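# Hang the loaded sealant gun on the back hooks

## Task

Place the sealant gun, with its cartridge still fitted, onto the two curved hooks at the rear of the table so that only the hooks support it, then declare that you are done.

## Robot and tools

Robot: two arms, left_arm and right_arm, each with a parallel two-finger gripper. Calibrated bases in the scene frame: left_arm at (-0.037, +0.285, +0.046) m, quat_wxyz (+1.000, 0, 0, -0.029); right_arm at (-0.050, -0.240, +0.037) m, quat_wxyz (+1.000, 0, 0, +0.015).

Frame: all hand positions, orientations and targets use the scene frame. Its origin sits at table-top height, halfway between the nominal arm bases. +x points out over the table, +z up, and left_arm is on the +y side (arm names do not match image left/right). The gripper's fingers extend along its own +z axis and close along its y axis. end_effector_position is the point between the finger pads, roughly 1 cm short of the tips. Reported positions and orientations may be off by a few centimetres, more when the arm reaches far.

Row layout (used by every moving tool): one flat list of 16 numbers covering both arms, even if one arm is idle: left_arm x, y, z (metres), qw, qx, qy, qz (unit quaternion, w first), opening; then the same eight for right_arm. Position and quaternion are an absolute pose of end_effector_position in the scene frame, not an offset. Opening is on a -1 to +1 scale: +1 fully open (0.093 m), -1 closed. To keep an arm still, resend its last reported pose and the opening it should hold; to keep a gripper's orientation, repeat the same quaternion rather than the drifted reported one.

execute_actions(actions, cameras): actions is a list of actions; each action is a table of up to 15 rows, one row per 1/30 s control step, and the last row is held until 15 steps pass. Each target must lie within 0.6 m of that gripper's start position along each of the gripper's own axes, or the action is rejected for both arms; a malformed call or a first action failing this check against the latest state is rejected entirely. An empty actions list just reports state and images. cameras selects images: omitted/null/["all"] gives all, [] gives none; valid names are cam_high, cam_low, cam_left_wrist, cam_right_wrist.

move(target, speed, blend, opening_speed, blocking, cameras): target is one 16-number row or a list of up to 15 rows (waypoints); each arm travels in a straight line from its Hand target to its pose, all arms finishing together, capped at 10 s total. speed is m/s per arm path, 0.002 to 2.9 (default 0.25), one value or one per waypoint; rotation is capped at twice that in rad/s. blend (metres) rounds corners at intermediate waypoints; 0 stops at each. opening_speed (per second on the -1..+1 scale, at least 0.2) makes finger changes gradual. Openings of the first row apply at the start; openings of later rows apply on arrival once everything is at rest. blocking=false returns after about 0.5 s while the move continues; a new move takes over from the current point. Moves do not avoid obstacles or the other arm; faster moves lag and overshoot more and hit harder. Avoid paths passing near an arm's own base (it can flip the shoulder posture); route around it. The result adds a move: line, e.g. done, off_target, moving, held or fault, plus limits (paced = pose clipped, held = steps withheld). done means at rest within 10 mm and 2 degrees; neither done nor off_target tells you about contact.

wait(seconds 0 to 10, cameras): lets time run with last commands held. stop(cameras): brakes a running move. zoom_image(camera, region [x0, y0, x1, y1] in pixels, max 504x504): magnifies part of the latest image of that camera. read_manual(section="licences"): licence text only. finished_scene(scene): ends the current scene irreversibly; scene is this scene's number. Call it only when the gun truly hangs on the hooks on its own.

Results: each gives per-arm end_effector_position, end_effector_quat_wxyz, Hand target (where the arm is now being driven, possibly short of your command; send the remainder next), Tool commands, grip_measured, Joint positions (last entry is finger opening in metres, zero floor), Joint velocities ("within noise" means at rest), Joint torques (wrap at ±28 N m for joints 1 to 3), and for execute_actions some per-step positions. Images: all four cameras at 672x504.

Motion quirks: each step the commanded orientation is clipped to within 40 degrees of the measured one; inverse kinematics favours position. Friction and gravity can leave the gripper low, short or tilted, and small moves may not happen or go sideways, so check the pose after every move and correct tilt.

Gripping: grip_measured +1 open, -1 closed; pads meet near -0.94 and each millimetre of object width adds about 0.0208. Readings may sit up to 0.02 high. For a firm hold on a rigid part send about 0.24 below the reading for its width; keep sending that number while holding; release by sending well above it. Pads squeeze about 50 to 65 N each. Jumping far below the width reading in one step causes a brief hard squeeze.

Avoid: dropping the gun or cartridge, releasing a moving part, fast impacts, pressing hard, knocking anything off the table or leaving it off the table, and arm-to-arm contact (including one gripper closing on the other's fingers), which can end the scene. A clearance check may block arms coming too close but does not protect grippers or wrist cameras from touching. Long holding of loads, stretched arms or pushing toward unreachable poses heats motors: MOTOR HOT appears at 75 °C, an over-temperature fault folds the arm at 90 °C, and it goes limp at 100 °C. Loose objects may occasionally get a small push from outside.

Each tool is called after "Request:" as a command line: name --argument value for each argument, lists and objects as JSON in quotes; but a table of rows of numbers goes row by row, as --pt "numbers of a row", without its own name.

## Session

Request:
execute_actions --actions '[]'

Request:
zoom_image --camera "cam_high" --region '[210, 130, 530, 350]'

Scene clock: 0.00 s.
left_arm: end_effector_position=(+0.3368, +0.2544, +0.1498) grip_measured=+1.000 end_effector_quat_wxyz=(+0.628, +0.025, +0.777, -0.031) | right_arm: end_effector_position=(+0.3231, -0.2560, +0.1326) grip_measured=+1.000 end_effector_quat_wxyz=(+0.615, +0.054, +0.787, -0.008)
Joint positions: left_arm=[-0.024 1.571 0.248 1.113 0.001 -0.018 0.093] | right_arm=[-0.043 1.571 0.249 1.075 0.067 0.072 0.093]
Joint velocities: within noise
Joint torques (N m): no reading
Heat: left arm: 42 °C; right arm: 39 °C.
Hand target: left_arm +0.3384, +0.2542, +0.1536; +0.632, +0.025, +0.774, -0.032 | right_arm +0.3257, -0.2560, +0.1390; +0.623, +0.054, +0.781, -0.008
Tool commands: left_gripper/opening=+1.0 right_gripper/opening=+1.0
camera_calibration:
cam_left_wrist: T_world_to_cam=[[-0.0696324, -0.997207, 0.0270111, 0.274036], [-0.602453, 0.0204555, -0.797892, 0.358001], [0.795111, -0.0718321, -0.602195, -0.0754305], [0, 0, 0, 1]] pos_world=[0.294736, 0.260529, 0.23282]
cam_right_wrist: T_world_to_cam=[[-0.141245, -0.989661, -0.0249075, -0.20731], [-0.644896, 0.111071, -0.756156, 0.370903], [0.751105, -0.0907408, -0.653917, -0.0949999], [0, 0, 0, 1]] pos_world=[0.281267, -0.254984, 0.213175]

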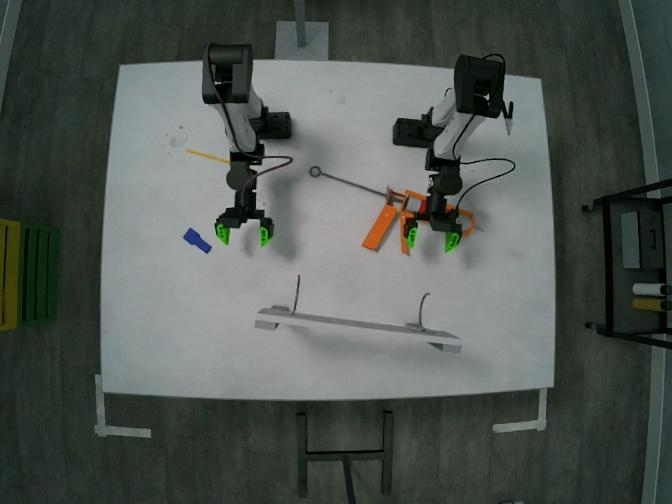

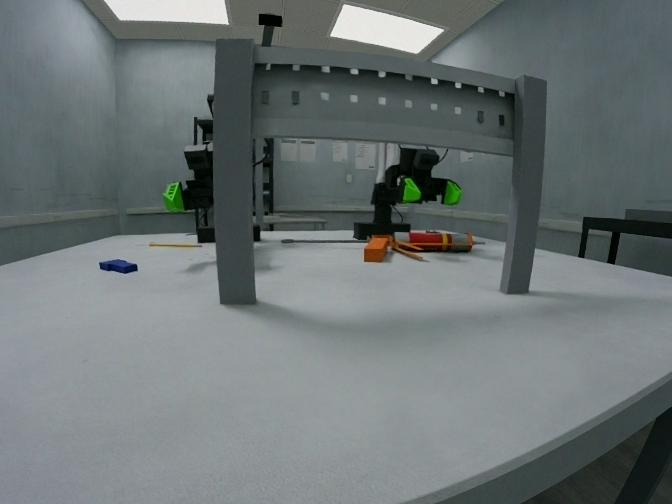

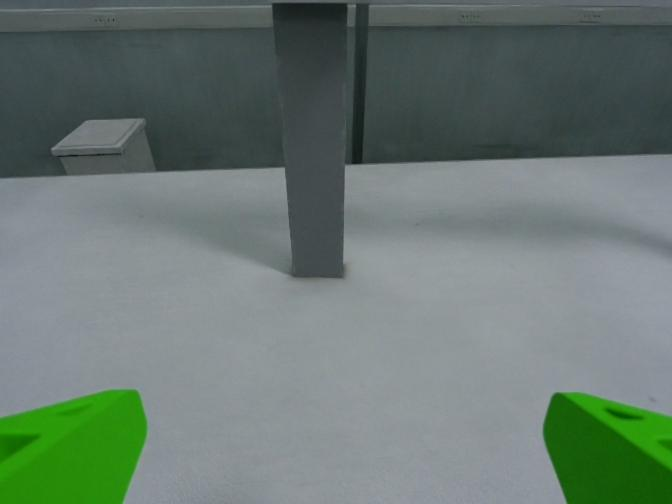

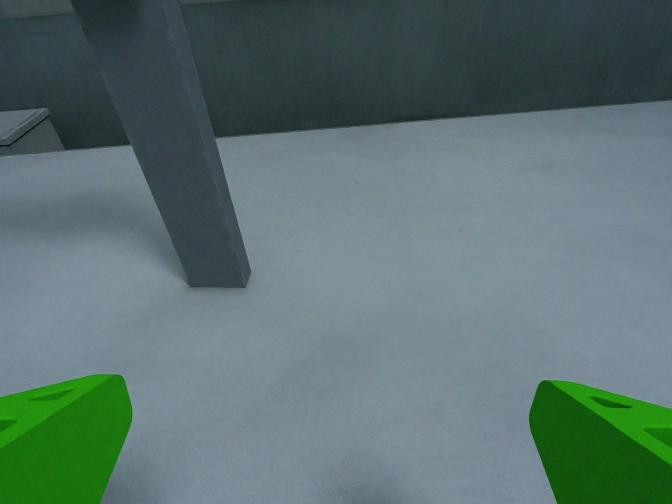

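Scaled by 1.575 from the camera's 672x504 image, which has a finer 960x720 frame.

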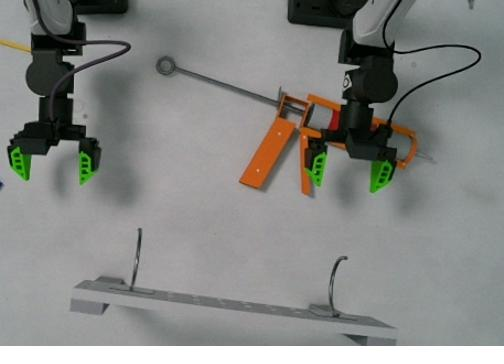

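Request:
move --pt "0.25 0.26 0.18 0.35 -0.3 0.85 -0.2 1 0.15 -0.42 0.28 0.707 0 0.707 0 1" --pt "0.196 0.262 0.105 0 -0.595 0.804 0 1 0.15 -0.42 0.28 0.707 0 0.707 0 1" --speed 0.5 --blend 0.04 --cameras '["cam_high","cam_left_wrist"]'

Scene clock: 13.43 s.
left_arm: end_effector_position=(+0.1921, +0.2627, +0.1027) grip_measured=+1.000 end_effector_quat_wxyz=(+0.004, -0.589, +0.808, +0.003) | right_arm: end_effector_position=(+0.1493, -0.4174, +0.2680) grip_measured=+1.000 end_effector_quat_wxyz=(+0.705, +0.020, +0.708, +0.014)
Joint positions: left_arm=[-0.046 1.456 0.908 -1.022 -0.009 -1.362 0.093] | right_arm=[-1.428 0.979 0.336 0.618 -1.389 0.024 0.093]
Joint velocities: within noise
Joint torques (N m): left_arm=[0.57 -3.51 6.76 0.44 0.07 -0.12] | right_arm=[0.13 -1.39 8.96 1.51 -0.11 -0.28]
Heat: left arm: 44 °C; right arm: 40 °C.
Hand target: left_arm +0.1960, +0.2620, +0.1050; +0.000, -0.595, +0.804, +0.000 | right_arm +0.1498, -0.4197, +0.2798; +0.708, +0.000, +0.707, +0.000
Off the commanded pose: left_arm 0.005 m, 1 deg | right_arm 0.012 m, 3 deg.
move: off_target (right_arm)
camera_calibration:
cam_left_wrist: T_world_to_cam=[[0.954896, -0.296871, -0.00640222, -0.103741], [-0.267694, -0.869978, 0.4141, 0.27822], [-0.128504, -0.393709, -0.910209, 0.305472], [0, 0, 0, 1]] pos_world=[0.212794, 0.331514, 0.162168]
Images, in order (width x height): cam_high 672x504, cam_left_wrist 672x504.

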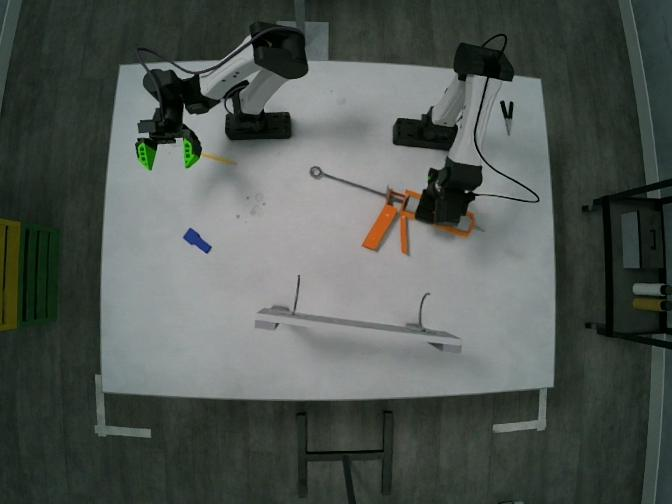

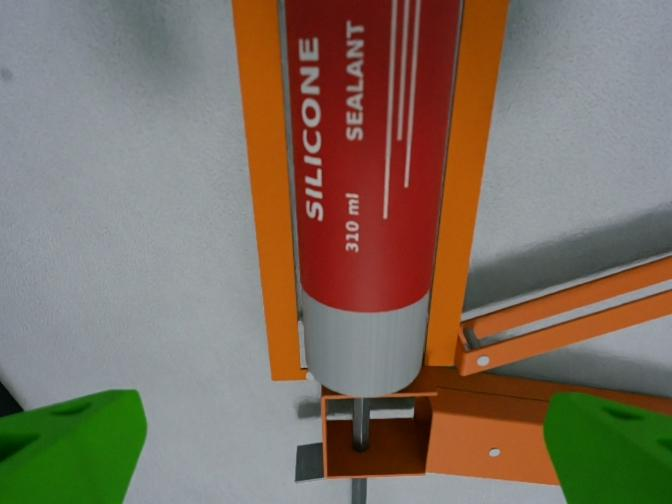

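Request:
move --pt "0.203 0.261 0.06 0 -0.595 0.804 0 1 0.15 -0.42 0.28 0.707 0 0.707 0 1" --pt "0.203 0.261 0.008 0 -0.595 0.804 0 1 0.15 -0.42 0.28 0.707 0 0.707 0 1" --pt "0.203 0.261 0.008 0 -0.595 0.804 0 -0.1 0.15 -0.42 0.28 0.707 0 0.707 0 1" --speed 0.18 --opening_speed 1.2 --cameras '["cam_low","cam_left_wrist"]'

Scene clock: 26.07 s.
left_arm: end_effector_position=(+0.1993, +0.2609, +0.0305) grip_measured=+0.405 end_effector_quat_wxyz=(-0.001, -0.591, +0.807, -0.001) | right_arm: end_effector_position=(+0.1494, -0.4178, +0.2698) grip_measured=+1.000 end_effector_quat_wxyz=(+0.706, +0.018, +0.708, +0.013)
Joint positions: left_arm=[-0.043 1.627 0.751 -0.694 0.002 -1.364 0.065] | right_arm=[-1.428 0.979 0.342 0.616 -1.39 0.023 0.093]
Joint velocities: within noise
Joint torques (N m): left_arm=[-0.09 0.32 2.13 1.54 -0.08 -0.06] | right_arm=[0.14 -1.39 8.61 1.52 -0.09 -0.26]
Heat: left arm: 42 °C; right arm: 43 °C.
Hand target: left_arm +0.2009, +0.2612, +0.0108; +0.000, -0.595, +0.804, +0.000 | right_arm +0.1499, -0.4198, +0.2799; +0.708, +0.000, +0.707, +0.000
Off the commanded pose: left_arm 0.023 m, 1 deg | right_arm 0.010 m, 3 deg.
move: off_target (left_arm, right_arm); target 3's new opening was sent with left_arm's hand 0.025 m and 2 deg from that target
camera_calibration:
cam_left_wrist: T_world_to_cam=[[0.956572, -0.291438, -0.00576195, -0.113431], [-0.261573, -0.866936, 0.424265, 0.30611], [-0.128642, -0.404333, -0.90552, 0.242594], [0, 0, 0, 1]] pos_world=[0.219782, 0.330409, 0.0891481]
Images, in order (width x height): cam_low 672x504, cam_left_wrist 672x504.

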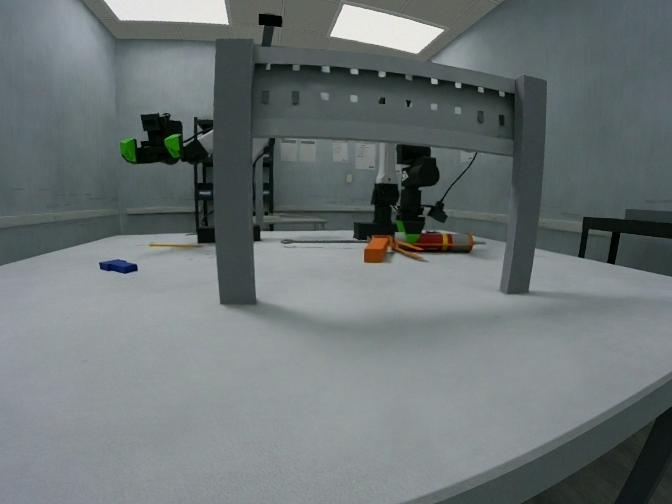

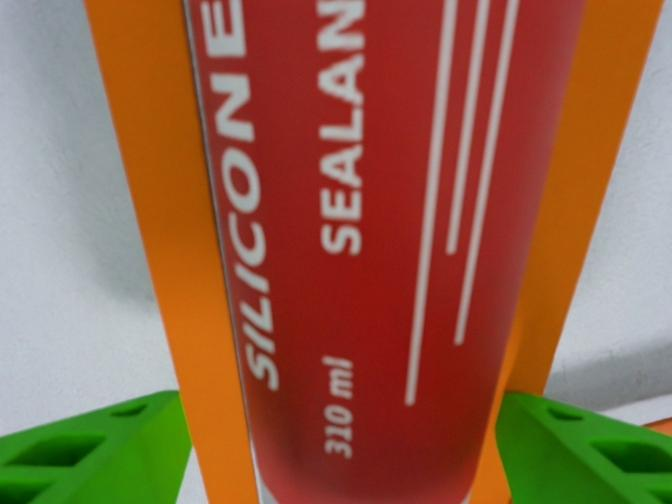

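Request:
move --pt "0.201 0.261 0.03 0 -0.595 0.804 0 1 0.15 -0.42 0.28 0.707 0 0.707 0 1" --pt "0.206 0.260 0.07 0 -0.595 0.804 0 1 0.15 -0.42 0.28 0.707 0 0.707 0 1" --pt "0.208 0.26 0.008 0 -0.595 0.804 0 1 0.15 -0.42 0.28 0.707 0 0.707 0 1" --speed 0.18 --cameras '["cam_low","cam_left_wrist"]'

Scene clock: 38.67 s.
left_arm: end_effector_position=(+0.2093, +0.2602, +0.0121) grip_measured=+1.000 end_effector_quat_wxyz=(+0.002, -0.593, +0.805, -0.004) | right_arm: end_effector_position=(+0.1494, -0.4178, +0.2698) grip_measured=+1.000 end_effector_quat_wxyz=(+0.706, +0.018, +0.708, +0.013)
Joint positions: left_arm=[-0.041 1.708 0.748 -0.603 0.003 -1.368 0.093] | right_arm=[-1.428 0.979 0.342 0.615 -1.39 0.023 0.093]
Joint velocities: within noise
Joint torques (N m): left_arm=[-0.21 -4.82 3.88 0.71 -0.07 -0.05] | right_arm=[0.16 -1.43 8.57 1.5 -0.11 -0.28]
Heat: left arm: 42 °C; right arm: 44 °C.
Hand target: left_arm +0.2079, +0.2601, +0.0081; +0.000, -0.595, +0.804, +0.000 | right_arm +0.1499, -0.4198, +0.2799; +0.708, +0.000, +0.707, +0.000
Off the commanded pose: left_arm 0.004 m, 1 deg | right_arm 0.010 m, 3 deg.
move: off_target (right_arm)
camera_calibration:
cam_left_wrist: T_world_to_cam=[[0.958342, -0.28561, 0.00267799, -0.125277], [-0.259831, -0.867872, 0.423421, 0.315877], [-0.118609, -0.406478, -0.905929, 0.225471], [0, 0, 0, 1]] pos_world=[0.228876, 0.330009, 0.0708468]
Images, in order (width x height): cam_low 672x504, cam_left_wrist 672x504.

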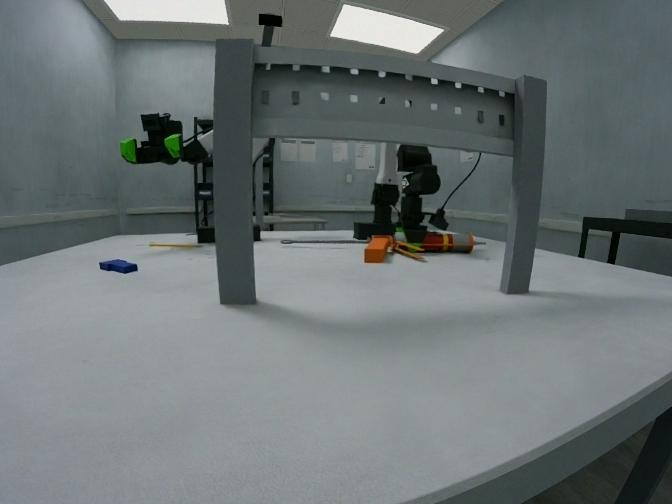

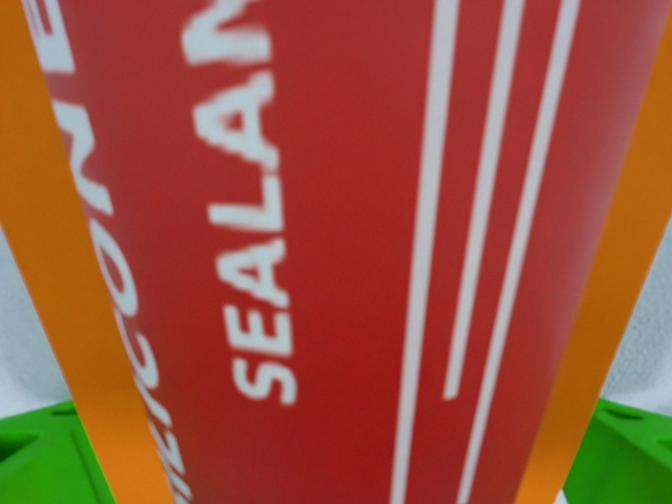

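Request:
move --pt "0.208 0.26 0.012 0 -0.595 0.804 0 -0.1 0.15 -0.42 0.28 0.707 0 0.707 0 1" --pt "0.22 0.25 0.28 0 -0.595 0.804 0 -0.1 0.15 -0.42 0.28 0.707 0 0.707 0 1" --speed 0.25 --opening_speed 1.2 --cameras '["cam_high","cam_low","cam_left_wrist"]'

Scene clock: 48.17 s.
left_arm: end_effector_position=(+0.2136, +0.2557, +0.2539) grip_measured=+0.590 end_effector_quat_wxyz=(+0.014, -0.591, +0.806, +0.000) | right_arm: end_effector_position=(+0.1494, -0.4178, +0.2698) grip_measured=+1.000 end_effector_quat_wxyz=(+0.706, +0.018, +0.708, +0.013)
Joint positions: left_arm=[-0.072 1.519 1.574 -1.605 -0.019 -1.394 0.074] | right_arm=[-1.428 0.979 0.342 0.615 -1.39 0.023 0.093]
Joint velocities: within noise
Joint torques (N m): left_arm=[-0.44 -10.66 8.72 0.77 0.17 -0.09] | right_arm=[0.17 -1.37 8.58 1.51 -0.11 -0.28]
Heat: left arm: 40 °C; right arm: 45 °C.
Hand target: left_arm +0.2191, +0.2504, +0.2786; +0.050, -0.592, +0.803, -0.048 | right_arm +0.1499, -0.4198, +0.2799; +0.708, +0.000, +0.707, +0.000
Off the commanded pose: left_arm 0.027 m, 2 deg | right_arm 0.010 m, 3 deg.
joint read past its limit (left arm) — joint 4 (wrist pitch), lower limit.
joint sent to its limit (left arm) — joint 4 (wrist pitch), lower limit. The joint targets are off in orientation, not in position.
move: off_target (left_arm, right_arm)
camera_calibration:
cam_left_wrist: T_world_to_cam=[[0.957001, -0.289859, 0.0114176, -0.132202], [-0.269828, -0.875037, 0.401875, 0.22012], [-0.106496, -0.387676, -0.915623, 0.438321], [0, 0, 0, 1]] pos_world=[0.232592, 0.324219, 0.314386]
Images, in order (width x height): cam_high 672x504, cam_low 672x504, cam_left_wrist 672x504.

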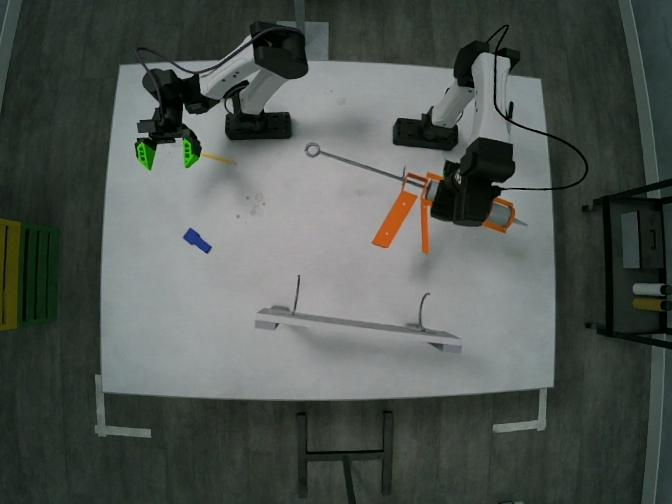

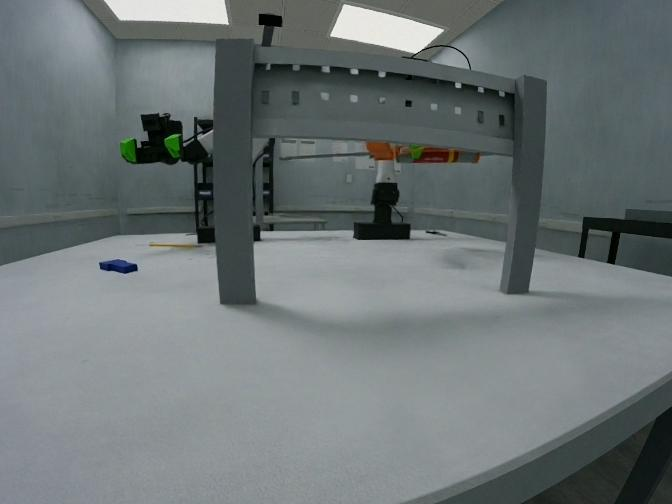

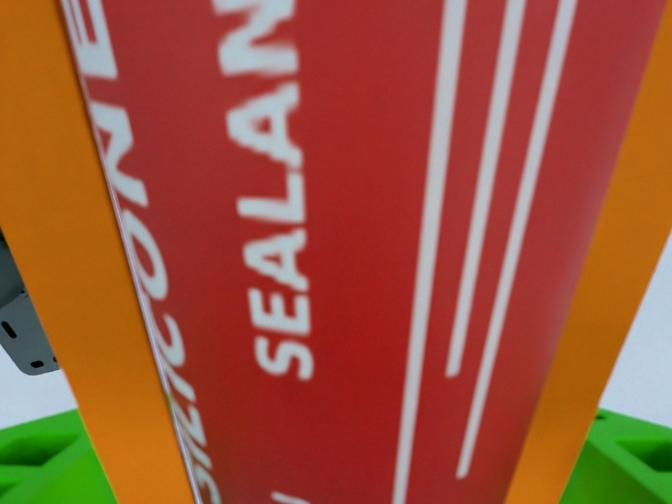

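Request:
move --pt "0.26 0.14 0.50 0.707 0 0.707 0 -0.1 0.15 -0.42 0.28 0.707 0 0.707 0 1" --pt "0.30 0.05 0.50 0.671 0.36 0.4825 0.435 -0.1 0.15 -0.42 0.28 0.707 0 0.707 0 1" --speed 0.35 --blend 0.02 --cameras '["cam_high"]'

Request:
move --target '[0.46,0.04,0.505,0.671,0.36,0.4825,0.435,-0.1,0.15,-0.42,0.28,0.707,0,0.707,0,1]' --speed 0.25 --cameras '["cam_high","cam_low"]'

Request:
zoom_image --camera "cam_high" --region '[220, 210, 500, 370]'

Scene clock: 67.30 s.
left_arm: end_effector_position=(+0.3038, +0.0454, +0.4460) grip_measured=+0.590 end_effector_quat_wxyz=(+0.600, +0.434, +0.504, +0.444) | right_arm: end_effector_position=(+0.1494, -0.4178, +0.2698) grip_measured=+1.000 end_effector_quat_wxyz=(+0.706, +0.018, +0.708, +0.013)
Joint positions: left_arm=[-0.859 1.346 1.096 0.422 -0.835 1.477 0.074] | right_arm=[-1.428 0.979 0.342 0.615 -1.39 0.022 0.093]
Joint velocities: within noise
Joint torques (N m): left_arm=[0.75 -7.02 8.85 4 0.45 0.22] | right_arm=[0.17 -1.39 8.62 1.52 -0.09 -0.27]
Heat: left arm: 42 °C; right arm: 47 °C.
Hand target: left_arm +0.2950, +0.0551, +0.4973; +0.666, +0.363, +0.486, +0.433 | right_arm +0.1499, -0.4198, +0.2799; +0.708, +0.000, +0.707, +0.000
Off the commanded pose: left_arm 0.054 m, 12 deg | right_arm 0.010 m, 3 deg.
move: off_target (left_arm, right_arm)
Images, in order (width x height): cam_high 672x504.

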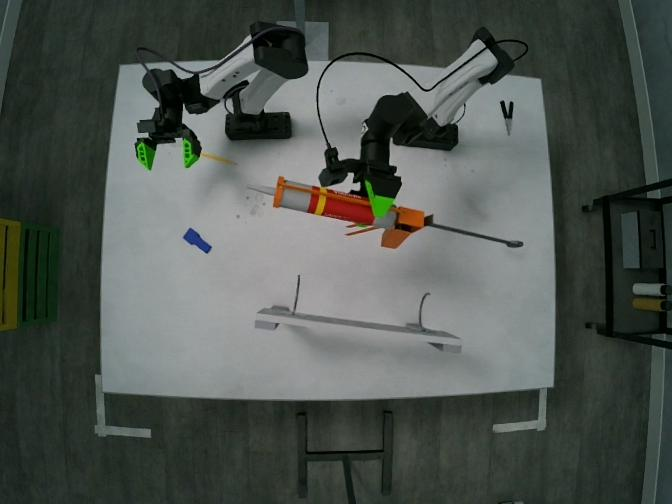

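Scene clock: 68.93 s.
left_arm: end_effector_position=(+0.4577, +0.0418, +0.4082) grip_measured=+0.589 end_effector_quat_wxyz=(+0.572, +0.461, +0.529, +0.426) | right_arm: end_effector_position=(+0.1494, -0.4178, +0.2698) grip_measured=+1.000 end_effector_quat_wxyz=(+0.706, +0.018, +0.708, +0.013)
Joint positions: left_arm=[-0.556 1.778 1.484 0.313 -0.536 1.367 0.073] | right_arm=[-1.428 0.979 0.342 0.615 -1.39 0.022 0.093]
Joint velocities: within noise
Joint torques (N m): left_arm=[0.05 -12.53 12.86 4.36 0.12 0.05] | right_arm=[0.16 -1.33 8.51 1.53 -0.09 -0.25]
Heat: left arm: 44 °C; right arm: 47 °C.
Hand target: left_arm +0.4437, +0.0498, +0.4991; +0.667, +0.363, +0.486, +0.433 | right_arm +0.1499, -0.4198, +0.2799; +0.708, +0.000, +0.707, +0.000
Off the commanded pose: left_arm 0.097 m, 17 deg | right_arm 0.010 m, 3 deg.
move: off_target (left_arm, right_arm)
Images, in order (width x height): cam_high 672x504, cam_low 672x504.

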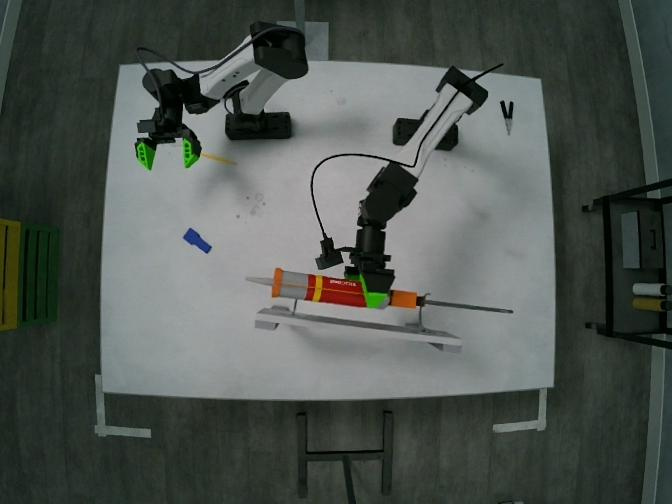

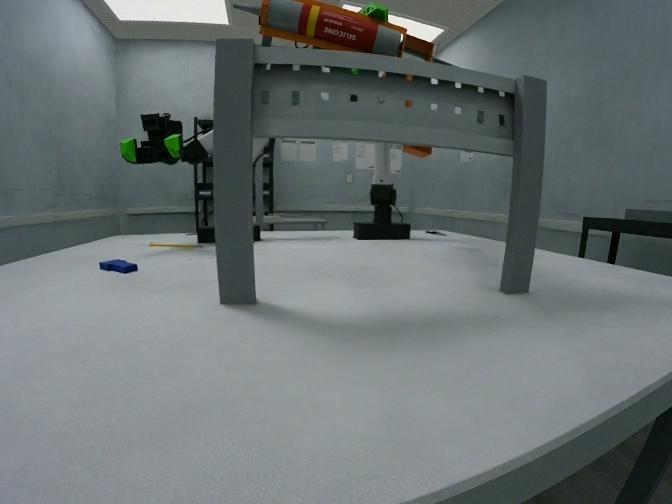

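Scaled by 1.800 from the camera's 672x504 image, which has a finer 960x720 frame.

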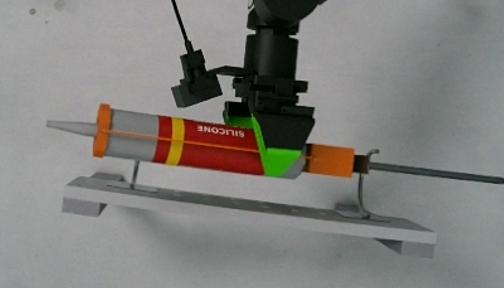

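Request:
move --pt "0.476 0.018 0.49 0.671 0.36 0.4825 0.435 -0.1 0.15 -0.42 0.28 0.707 0 0.707 0 1" --pt "0.476 0.018 0.42 0.671 0.36 0.4825 0.435 -0.1 0.15 -0.42 0.28 0.707 0 0.707 0 1" --speed 0.15 --cameras '["cam_high","cam_low"]'

Request:
zoom_image --camera "cam_high" --region '[220, 210, 500, 370]'

Scene clock: 80.23 s.
left_arm: end_effector_position=(+0.4751, +0.0177, +0.3384) grip_measured=+0.589 end_effector_quat_wxyz=(+0.581, +0.457, +0.527, +0.419) | right_arm: end_effector_position=(+0.1494, -0.4178, +0.2698) grip_measured=+1.000 end_effector_quat_wxyz=(+0.706, +0.018, +0.708, +0.013)
Joint positions: left_arm=[-0.574 1.928 1.387 0.571 -0.541 1.354 0.073] | right_arm=[-1.428 0.979 0.342 0.615 -1.39 0.022 0.093]
Joint velocities: within noise
Joint torques (N m): left_arm=[0.05 -13.72 9.88 4.55 -0.07 0.19] | right_arm=[0.21 -1.43 8.62 1.51 -0.11 -0.26]
Heat: left arm: 55 °C; right arm: 47 °C.
Hand target: left_arm +0.4657, +0.0247, +0.4163; +0.665, +0.364, +0.489, +0.431 | right_arm +0.1499, -0.4198, +0.2799; +0.708, +0.000, +0.707, +0.000
Off the commanded pose: left_arm 0.082 m, 16 deg | right_arm 0.010 m, 3 deg.
move: off_target (left_arm, right_arm)
Images, in order (width x height): cam_high 672x504, cam_low 672x504.

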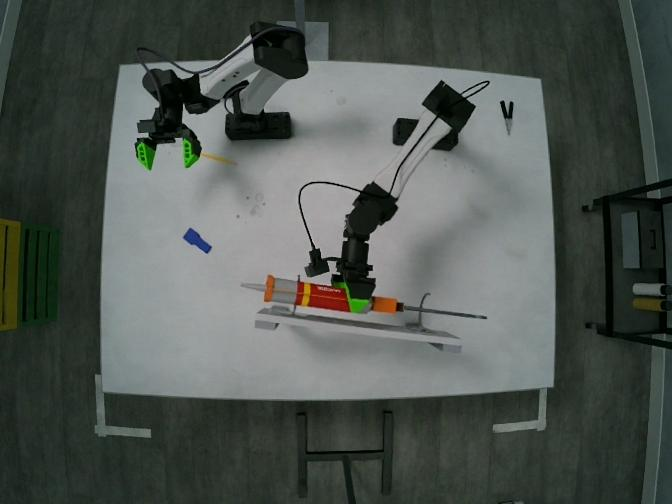

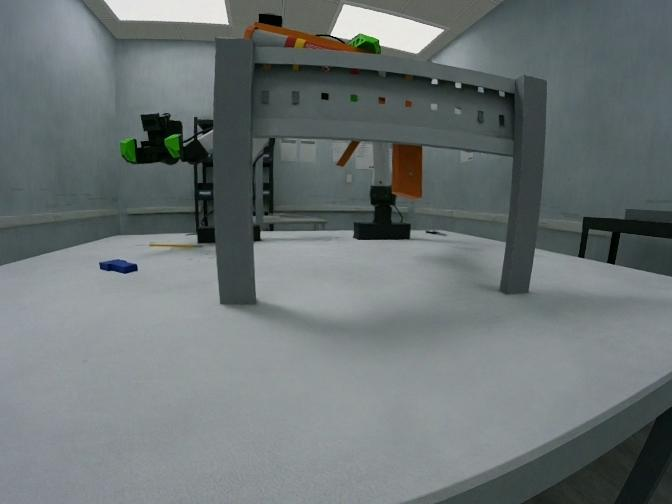

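Scaled by 1.800 from the camera's 672x504 image, which has a finer 960x720 frame.

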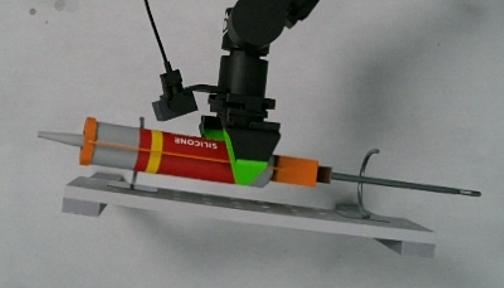

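Request:
move --target '[0.47,0.018,0.29,0.671,0.36,0.4825,0.435,-0.1,0.15,-0.42,0.28,0.707,0,0.707,0,1]' --speed 0.09 --cameras '["cam_high","cam_right_wrist"]'

Request:
zoom_image --camera "cam_high" --region '[220, 210, 500, 370]'

Request:
zoom_image --camera "cam_right_wrist" --region '[0, 80, 250, 350]'

Scene clock: 90.50 s.
left_arm: end_effector_position=(+0.4734, +0.0211, +0.2646) grip_measured=+0.589 end_effector_quat_wxyz=(+0.603, +0.430, +0.484, +0.467) | right_arm: end_effector_position=(+0.1494, -0.4178, +0.2697) grip_measured=+1.000 end_effector_quat_wxyz=(+0.706, +0.018, +0.708, +0.013)
Joint positions: left_arm=[-0.575 2.129 1.202 1.12 -0.557 1.488 0.073] | right_arm=[-1.428 0.979 0.342 0.615 -1.39 0.022 0.093]
Joint velocities: within noise
Joint torques (N m): left_arm=[-0.36 -11.06 6.42 3.6 0.24 -0.94] | right_arm=[0.18 -1.36 8.55 1.53 -0.09 -0.25]
Heat: left arm: 58 °C; right arm: 48 °C.
Hand target: left_arm +0.4688, +0.0190, +0.2895; +0.667, +0.366, +0.483, +0.433 | right_arm +0.1499, -0.4198, +0.2799; +0.707, +0.000, +0.707, +0.000
Off the commanded pose: left_arm 0.026 m, 12 deg | right_arm 0.010 m, 3 deg.
move: off_target (left_arm, right_arm)
camera_calibration:
cam_right_wrist: T_world_to_cam=[[-0.0597114, -0.997851, -0.0269911, -0.403693], [-0.450828, 0.0510824, -0.891148, 0.362831], [0.890611, -0.0410434, -0.45291, 0.0561862], [0, 0, 0, 1]] pos_world=[0.0894296, -0.419054, 0.337888]
Images, in order (width x height): cam_high 672x504, cam_right_wrist 672x504.

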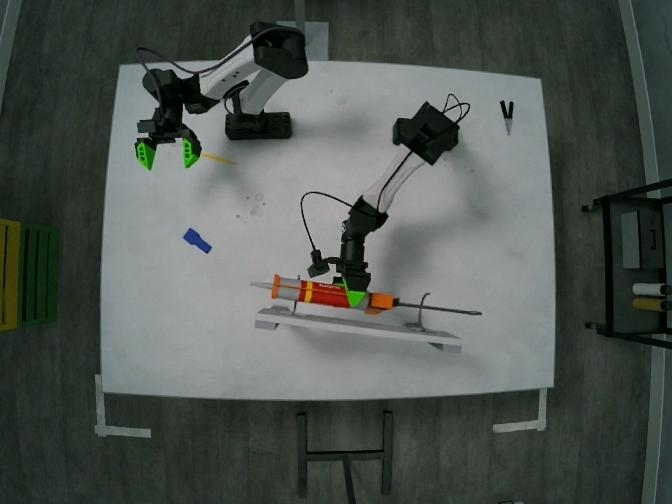

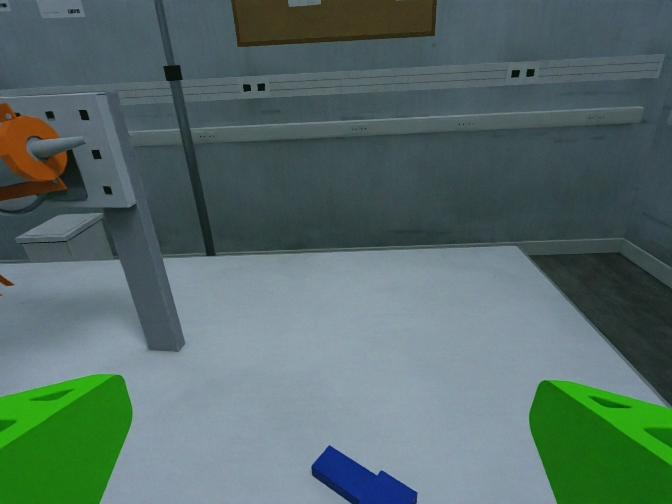

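Scaled by 1.800 from the camera's 672x504 image, which has a finer 960x720 frame.

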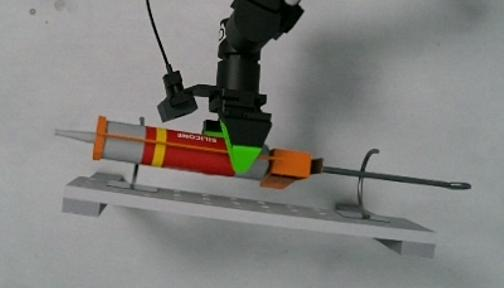

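Scaled by 1.867 from the camera's 672x504 image, which has a finer 960x720 frame.

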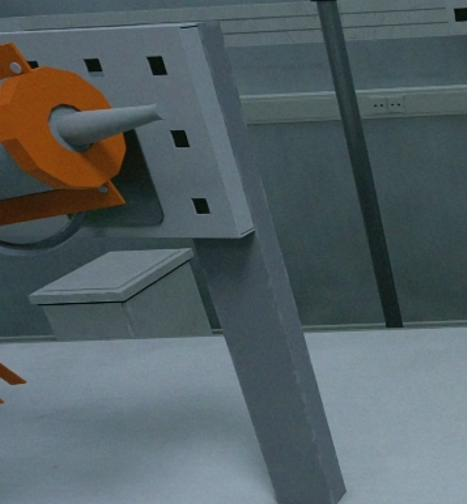

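Request:
move --pt "0.47 0.018 0.245 0.66 0.36 0.47 0.46 -0.1 0.15 -0.42 0.28 0.707 0 0.707 0 1" --speed 0.08 --cameras '["cam_high","cam_low"]'

Request:
zoom_image --camera "cam_high" --region '[220, 210, 500, 370]'

Scene clock: 99.63 s.
left_arm: end_effector_position=(+0.4695, +0.0198, +0.2554) grip_measured=+0.589 end_effector_quat_wxyz=(+0.626, +0.400, +0.441, +0.503) | right_arm: end_effector_position=(+0.1494, -0.4178, +0.2697) grip_measured=+1.000 end_effector_quat_wxyz=(+0.706, +0.018, +0.708, +0.013)
Joint positions: left_arm=[-0.579 2.255 1.204 1.399 -0.549 1.6 0.073] | right_arm=[-1.428 0.979 0.342 0.615 -1.39 0.022 0.093]
Joint velocities: within noise
Joint torques (N m): left_arm=[-0.57 -8.59 5.87 2.6 -0.08 -1.26] | right_arm=[0.18 -1.43 8.54 1.52 -0.1 -0.26]
Heat: left arm: 58 °C; right arm: 48 °C.
Hand target: left_arm +0.4698, +0.0182, +0.2449; +0.659, +0.363, +0.469, +0.463 | right_arm +0.1499, -0.4198, +0.2799; +0.708, +0.000, +0.707, +0.000
Off the commanded pose: left_arm 0.011 m, 8 deg | right_arm 0.010 m, 3 deg.
move: off_target (left_arm, right_arm)
Images, in order (width x height): cam_high 672x504, cam_low 672x504.

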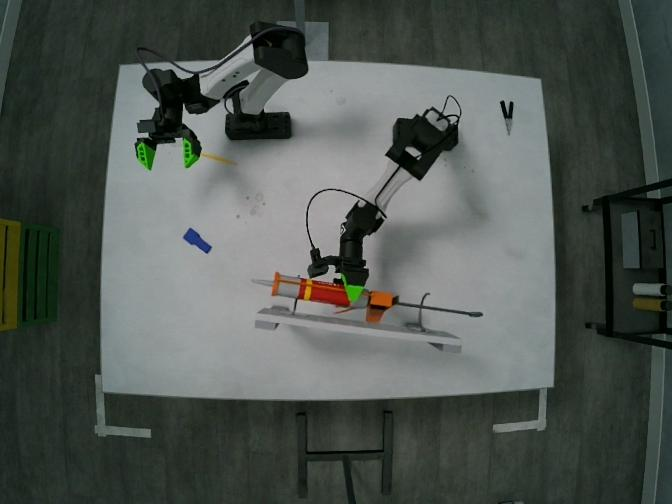

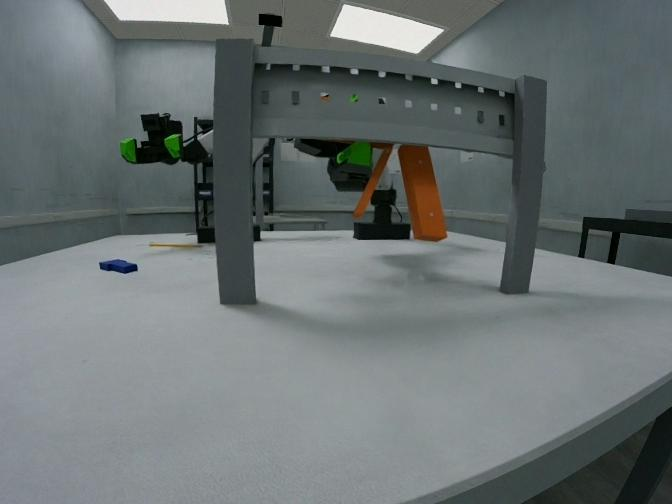

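Scaled by 1.800 from the camera's 672x504 image, which has a finer 960x720 frame.

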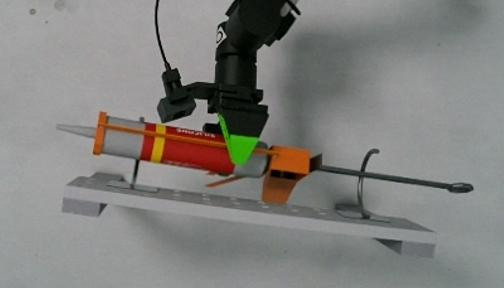

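Request:
move --pt "0.468 0.019 0.243 0.645 0.38 0.452 0.485 0.88 0.15 -0.42 0.28 0.707 0 0.707 0 1" --speed 0.08 --opening_speed 0.6 --cameras '["cam_high","cam_left_wrist"]'

Request:
zoom_image --camera "cam_high" --region '[220, 210, 500, 370]'

Scene clock: 106.63 s.
left_arm: end_effector_position=(+0.4690, +0.0195, +0.2533) grip_measured=+0.878 end_effector_quat_wxyz=(+0.642, +0.386, +0.448, +0.488) | right_arm: end_effector_position=(+0.1494, -0.4178, +0.2697) grip_measured=+1.000 end_effector_quat_wxyz=(+0.706, +0.018, +0.708, +0.013)
Joint positions: left_arm=[-0.579 2.268 1.204 1.424 -0.545 1.553 0.087] | right_arm=[-1.428 0.979 0.342 0.615 -1.39 0.022 0.093]
Joint velocities: within noise
Joint torques (N m): left_arm=[-0.31 -9.72 4.81 2.51 -0.01 -0.1] | right_arm=[0.24 -1.37 8.58 1.52 -0.09 -0.25]
Heat: left arm: 55 °C; right arm: 48 °C.
Hand target: left_arm +0.4679, +0.0190, +0.2431; +0.645, +0.381, +0.452, +0.485 | right_arm +0.1499, -0.4198, +0.2799; +0.708, +0.000, +0.707, +0.000
Off the commanded pose: left_arm 0.010 m, 1 deg | right_arm 0.010 m, 3 deg.
move: off_target (right_arm)
camera_calibration:
cam_left_wrist: T_world_to_cam=[[0.285978, -0.237867, -0.928243, 0.106683], [-0.287099, 0.90293, -0.319831, 0.238806], [0.914216, 0.357963, 0.189927, -0.399956], [0, 0, 0, 1]] pos_world=[0.403698, -0.0470788, 0.251368]
Images, in order (width x height): cam_high 672x504, cam_left_wrist 672x504.

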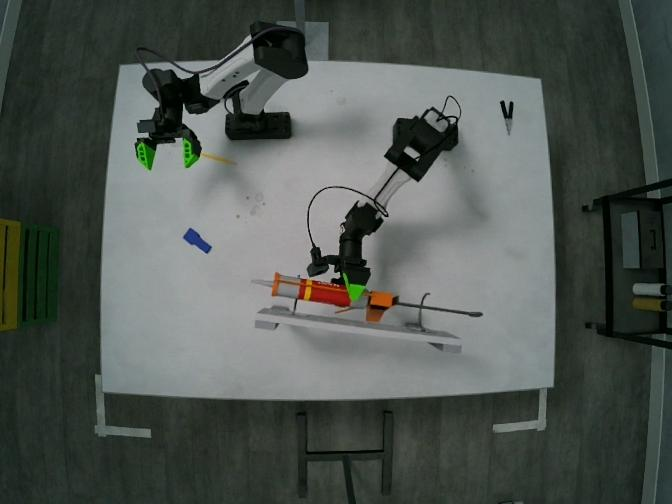

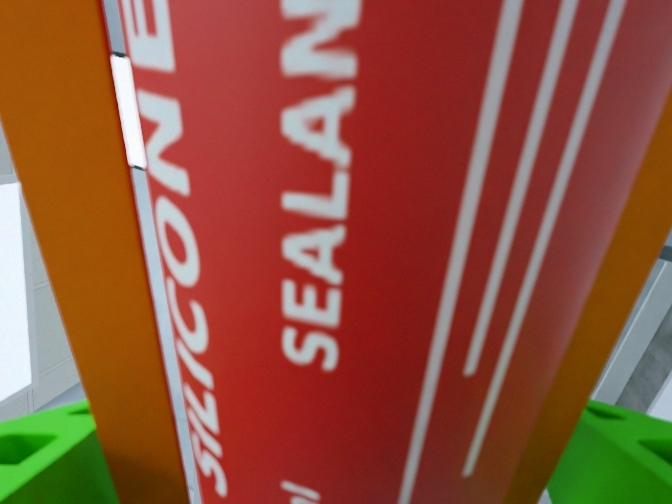

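Scaled by 1.800 from the camera's 672x504 image, which has a finer 960x720 frame.

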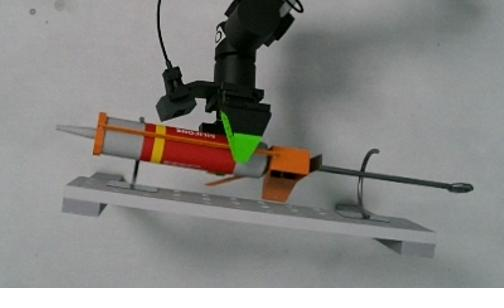

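Request:
move --target '[0.325,0.028,0.205,0.645,0.38,0.452,0.485,1,0.15,-0.42,0.28,0.707,0,0.707,0,1]' --speed 0.12 --cameras '["cam_high","cam_low","cam_right_wrist","cam_left_wrist"]'

Scene clock: 116.13 s.
left_arm: end_effector_position=(+0.3286, +0.0239, +0.1784) grip_measured=+1.000 end_effector_quat_wxyz=(+0.567, +0.466, +0.501, +0.458) | right_arm: end_effector_position=(+0.1494, -0.4178, +0.2697) grip_measured=+1.000 end_effector_quat_wxyz=(+0.706, +0.018, +0.708, +0.013)
Joint positions: left_arm=[-0.842 2.061 0.66 1.494 -0.827 1.497 0.093] | right_arm=[-1.428 0.979 0.342 0.615 -1.39 0.022 0.093]
Joint velocities: within noise
Joint torques (N m): left_arm=[-0.23 -12.85 3.14 2.89 -0.06 -0.12] | right_arm=[0.12 -1.44 8.54 1.51 -0.09 -0.27]
Heat: left arm: 52 °C; right arm: 48 °C.
Hand target: left_arm +0.3255, +0.0280, +0.2042; +0.599, +0.426, +0.505, +0.451 | right_arm +0.1499, -0.4198, +0.2799; +0.708, +0.000, +0.707, +0.000
Off the commanded pose: left_arm 0.027 m, 15 deg | right_arm 0.011 m, 3 deg.
joint sent to its limit (left arm) — joint 4 (wrist pitch), upper limit. The joint targets are off in orientation, not in position.
move: off_target (left_arm, right_arm)
camera_calibration:
cam_left_wrist: T_world_to_cam=[[0.057916, -0.157346, -0.985844, 0.161601], [-0.349492, 0.921817, -0.167659, 0.163506], [0.935148, 0.354255, -0.00160329, -0.231625], [0, 0, 0, 1]] pos_world=[0.264388, -0.0432409, 0.186355]
cam_right_wrist: T_world_to_cam=[[-0.0593551, -0.997873, -0.0269417, -0.403652], [-0.450846, 0.0508773, -0.891151, 0.362743], [0.890626, -0.0407478, -0.452907, 0.0563121], [0, 0, 0, 1]] pos_world=[0.0894292, -0.418955, 0.337888]

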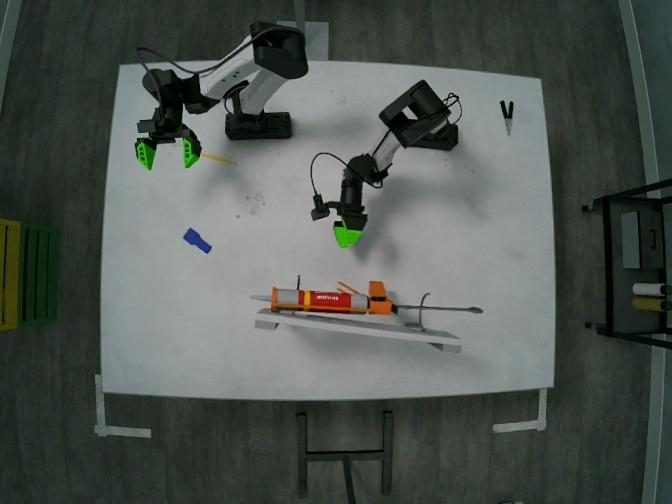

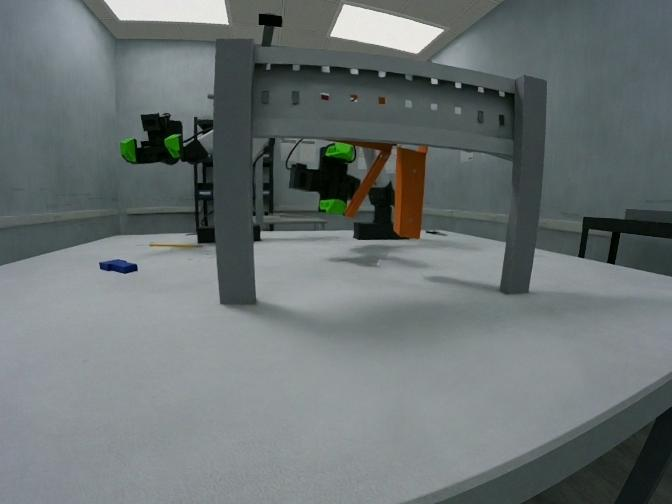

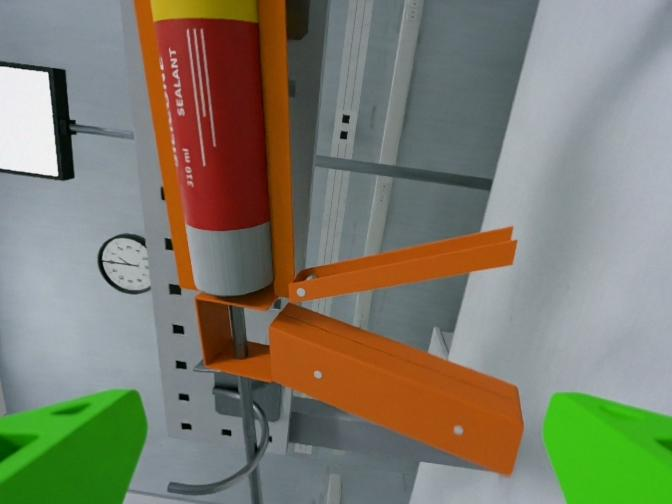

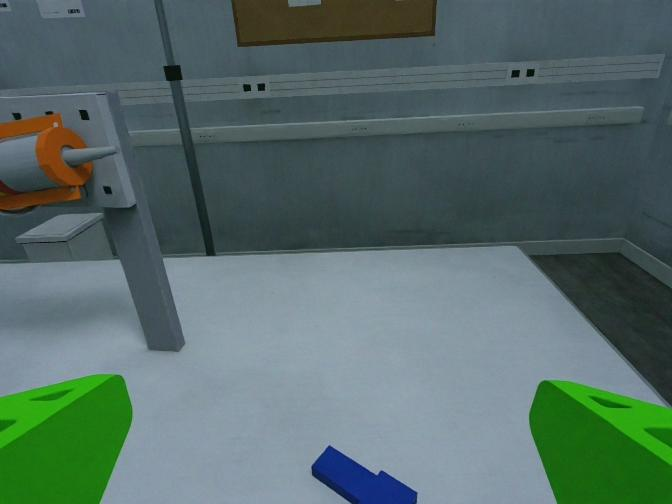

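Request:
wait --seconds 0.3 --cameras '["cam_high","cam_right_wrist"]'

Request:
zoom_image --camera "cam_high" --region '[240, 250, 500, 370]'

Request:
zoom_image --camera "cam_right_wrist" --region '[0, 80, 200, 300]'

Scene clock: 123.90 s.
left_arm: end_effector_position=(+0.3286, +0.0240, +0.1784) grip_measured=+1.000 end_effector_quat_wxyz=(+0.567, +0.466, +0.502, +0.458) | right_arm: end_effector_position=(+0.1494, -0.4178, +0.2697) grip_measured=+1.000 end_effector_quat_wxyz=(+0.706, +0.018, +0.708, +0.013)
Joint positions: left_arm=[-0.842 2.061 0.66 1.494 -0.828 1.496 0.093] | right_arm=[-1.428 0.979 0.342 0.615 -1.39 0.022 0.093]
Joint velocities: within noise
Joint torques (N m): left_arm=[-0.2 -12.82 3.17 2.91 -0.07 -0.13] | right_arm=[0.17 -1.42 8.59 1.52 -0.09 -0.26]
Heat: left arm: 51 °C; right arm: 49 °C.
Hand target: left_arm +0.3255, +0.0280, +0.2042; +0.599, +0.426, +0.505, +0.451 | right_arm +0.1499, -0.4198, +0.2799; +0.708, +0.000, +0.707, +0.000
Tool commands: left_gripper/opening=+1.0 right_gripper/opening=+1.0
Off the commanded pose: left_arm 0.027 m, 15 deg | right_arm 0.011 m, 3 deg.
wait: 0.30 s; at rest from the start
camera_calibration:
cam_right_wrist: T_world_to_cam=[[-0.0593551, -0.997873, -0.0269417, -0.403652], [-0.450846, 0.0508773, -0.891151, 0.362743], [0.890626, -0.0407478, -0.452907, 0.0563121], [0, 0, 0, 1]] pos_world=[0.0894292, -0.418955, 0.337888]
Images, in order (width x height): cam_high 672x504, cam_right_wrist 672x504.

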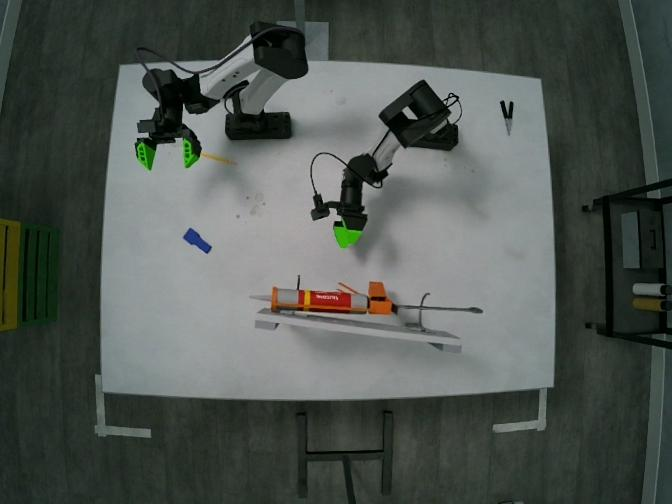

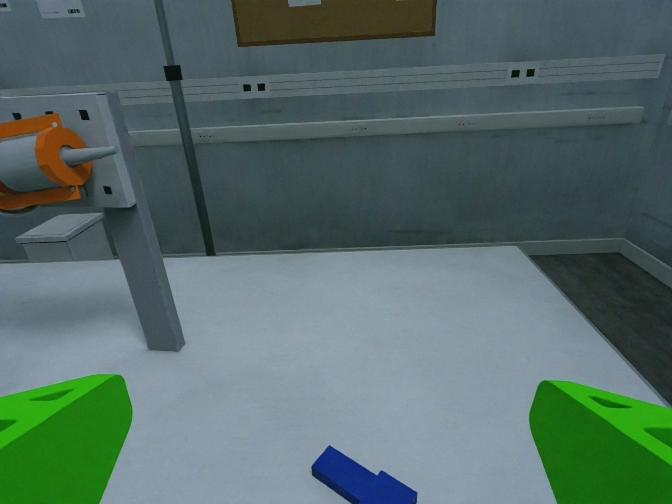

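Scaled by 1.938 from the camera's 672x504 image, which has a finer 960x720 frame.

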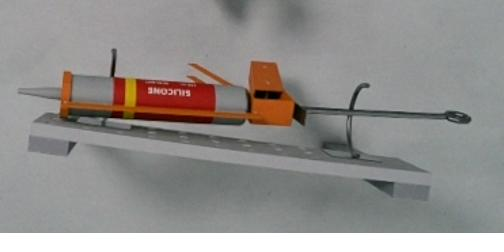

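Scaled by 2.291 from the camera's 672x504 image, which has a finer 960x720 frame.

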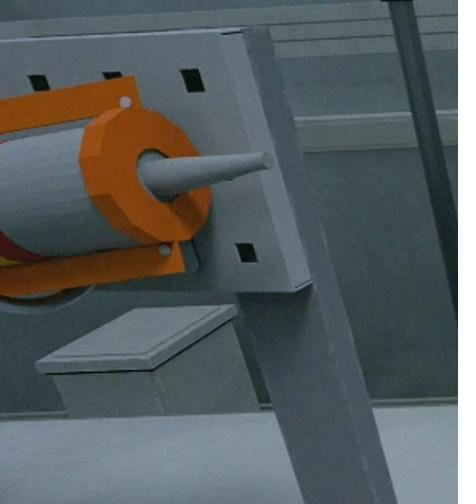

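Request:
finished_scene --scene 3

The scene is finished: the task was done.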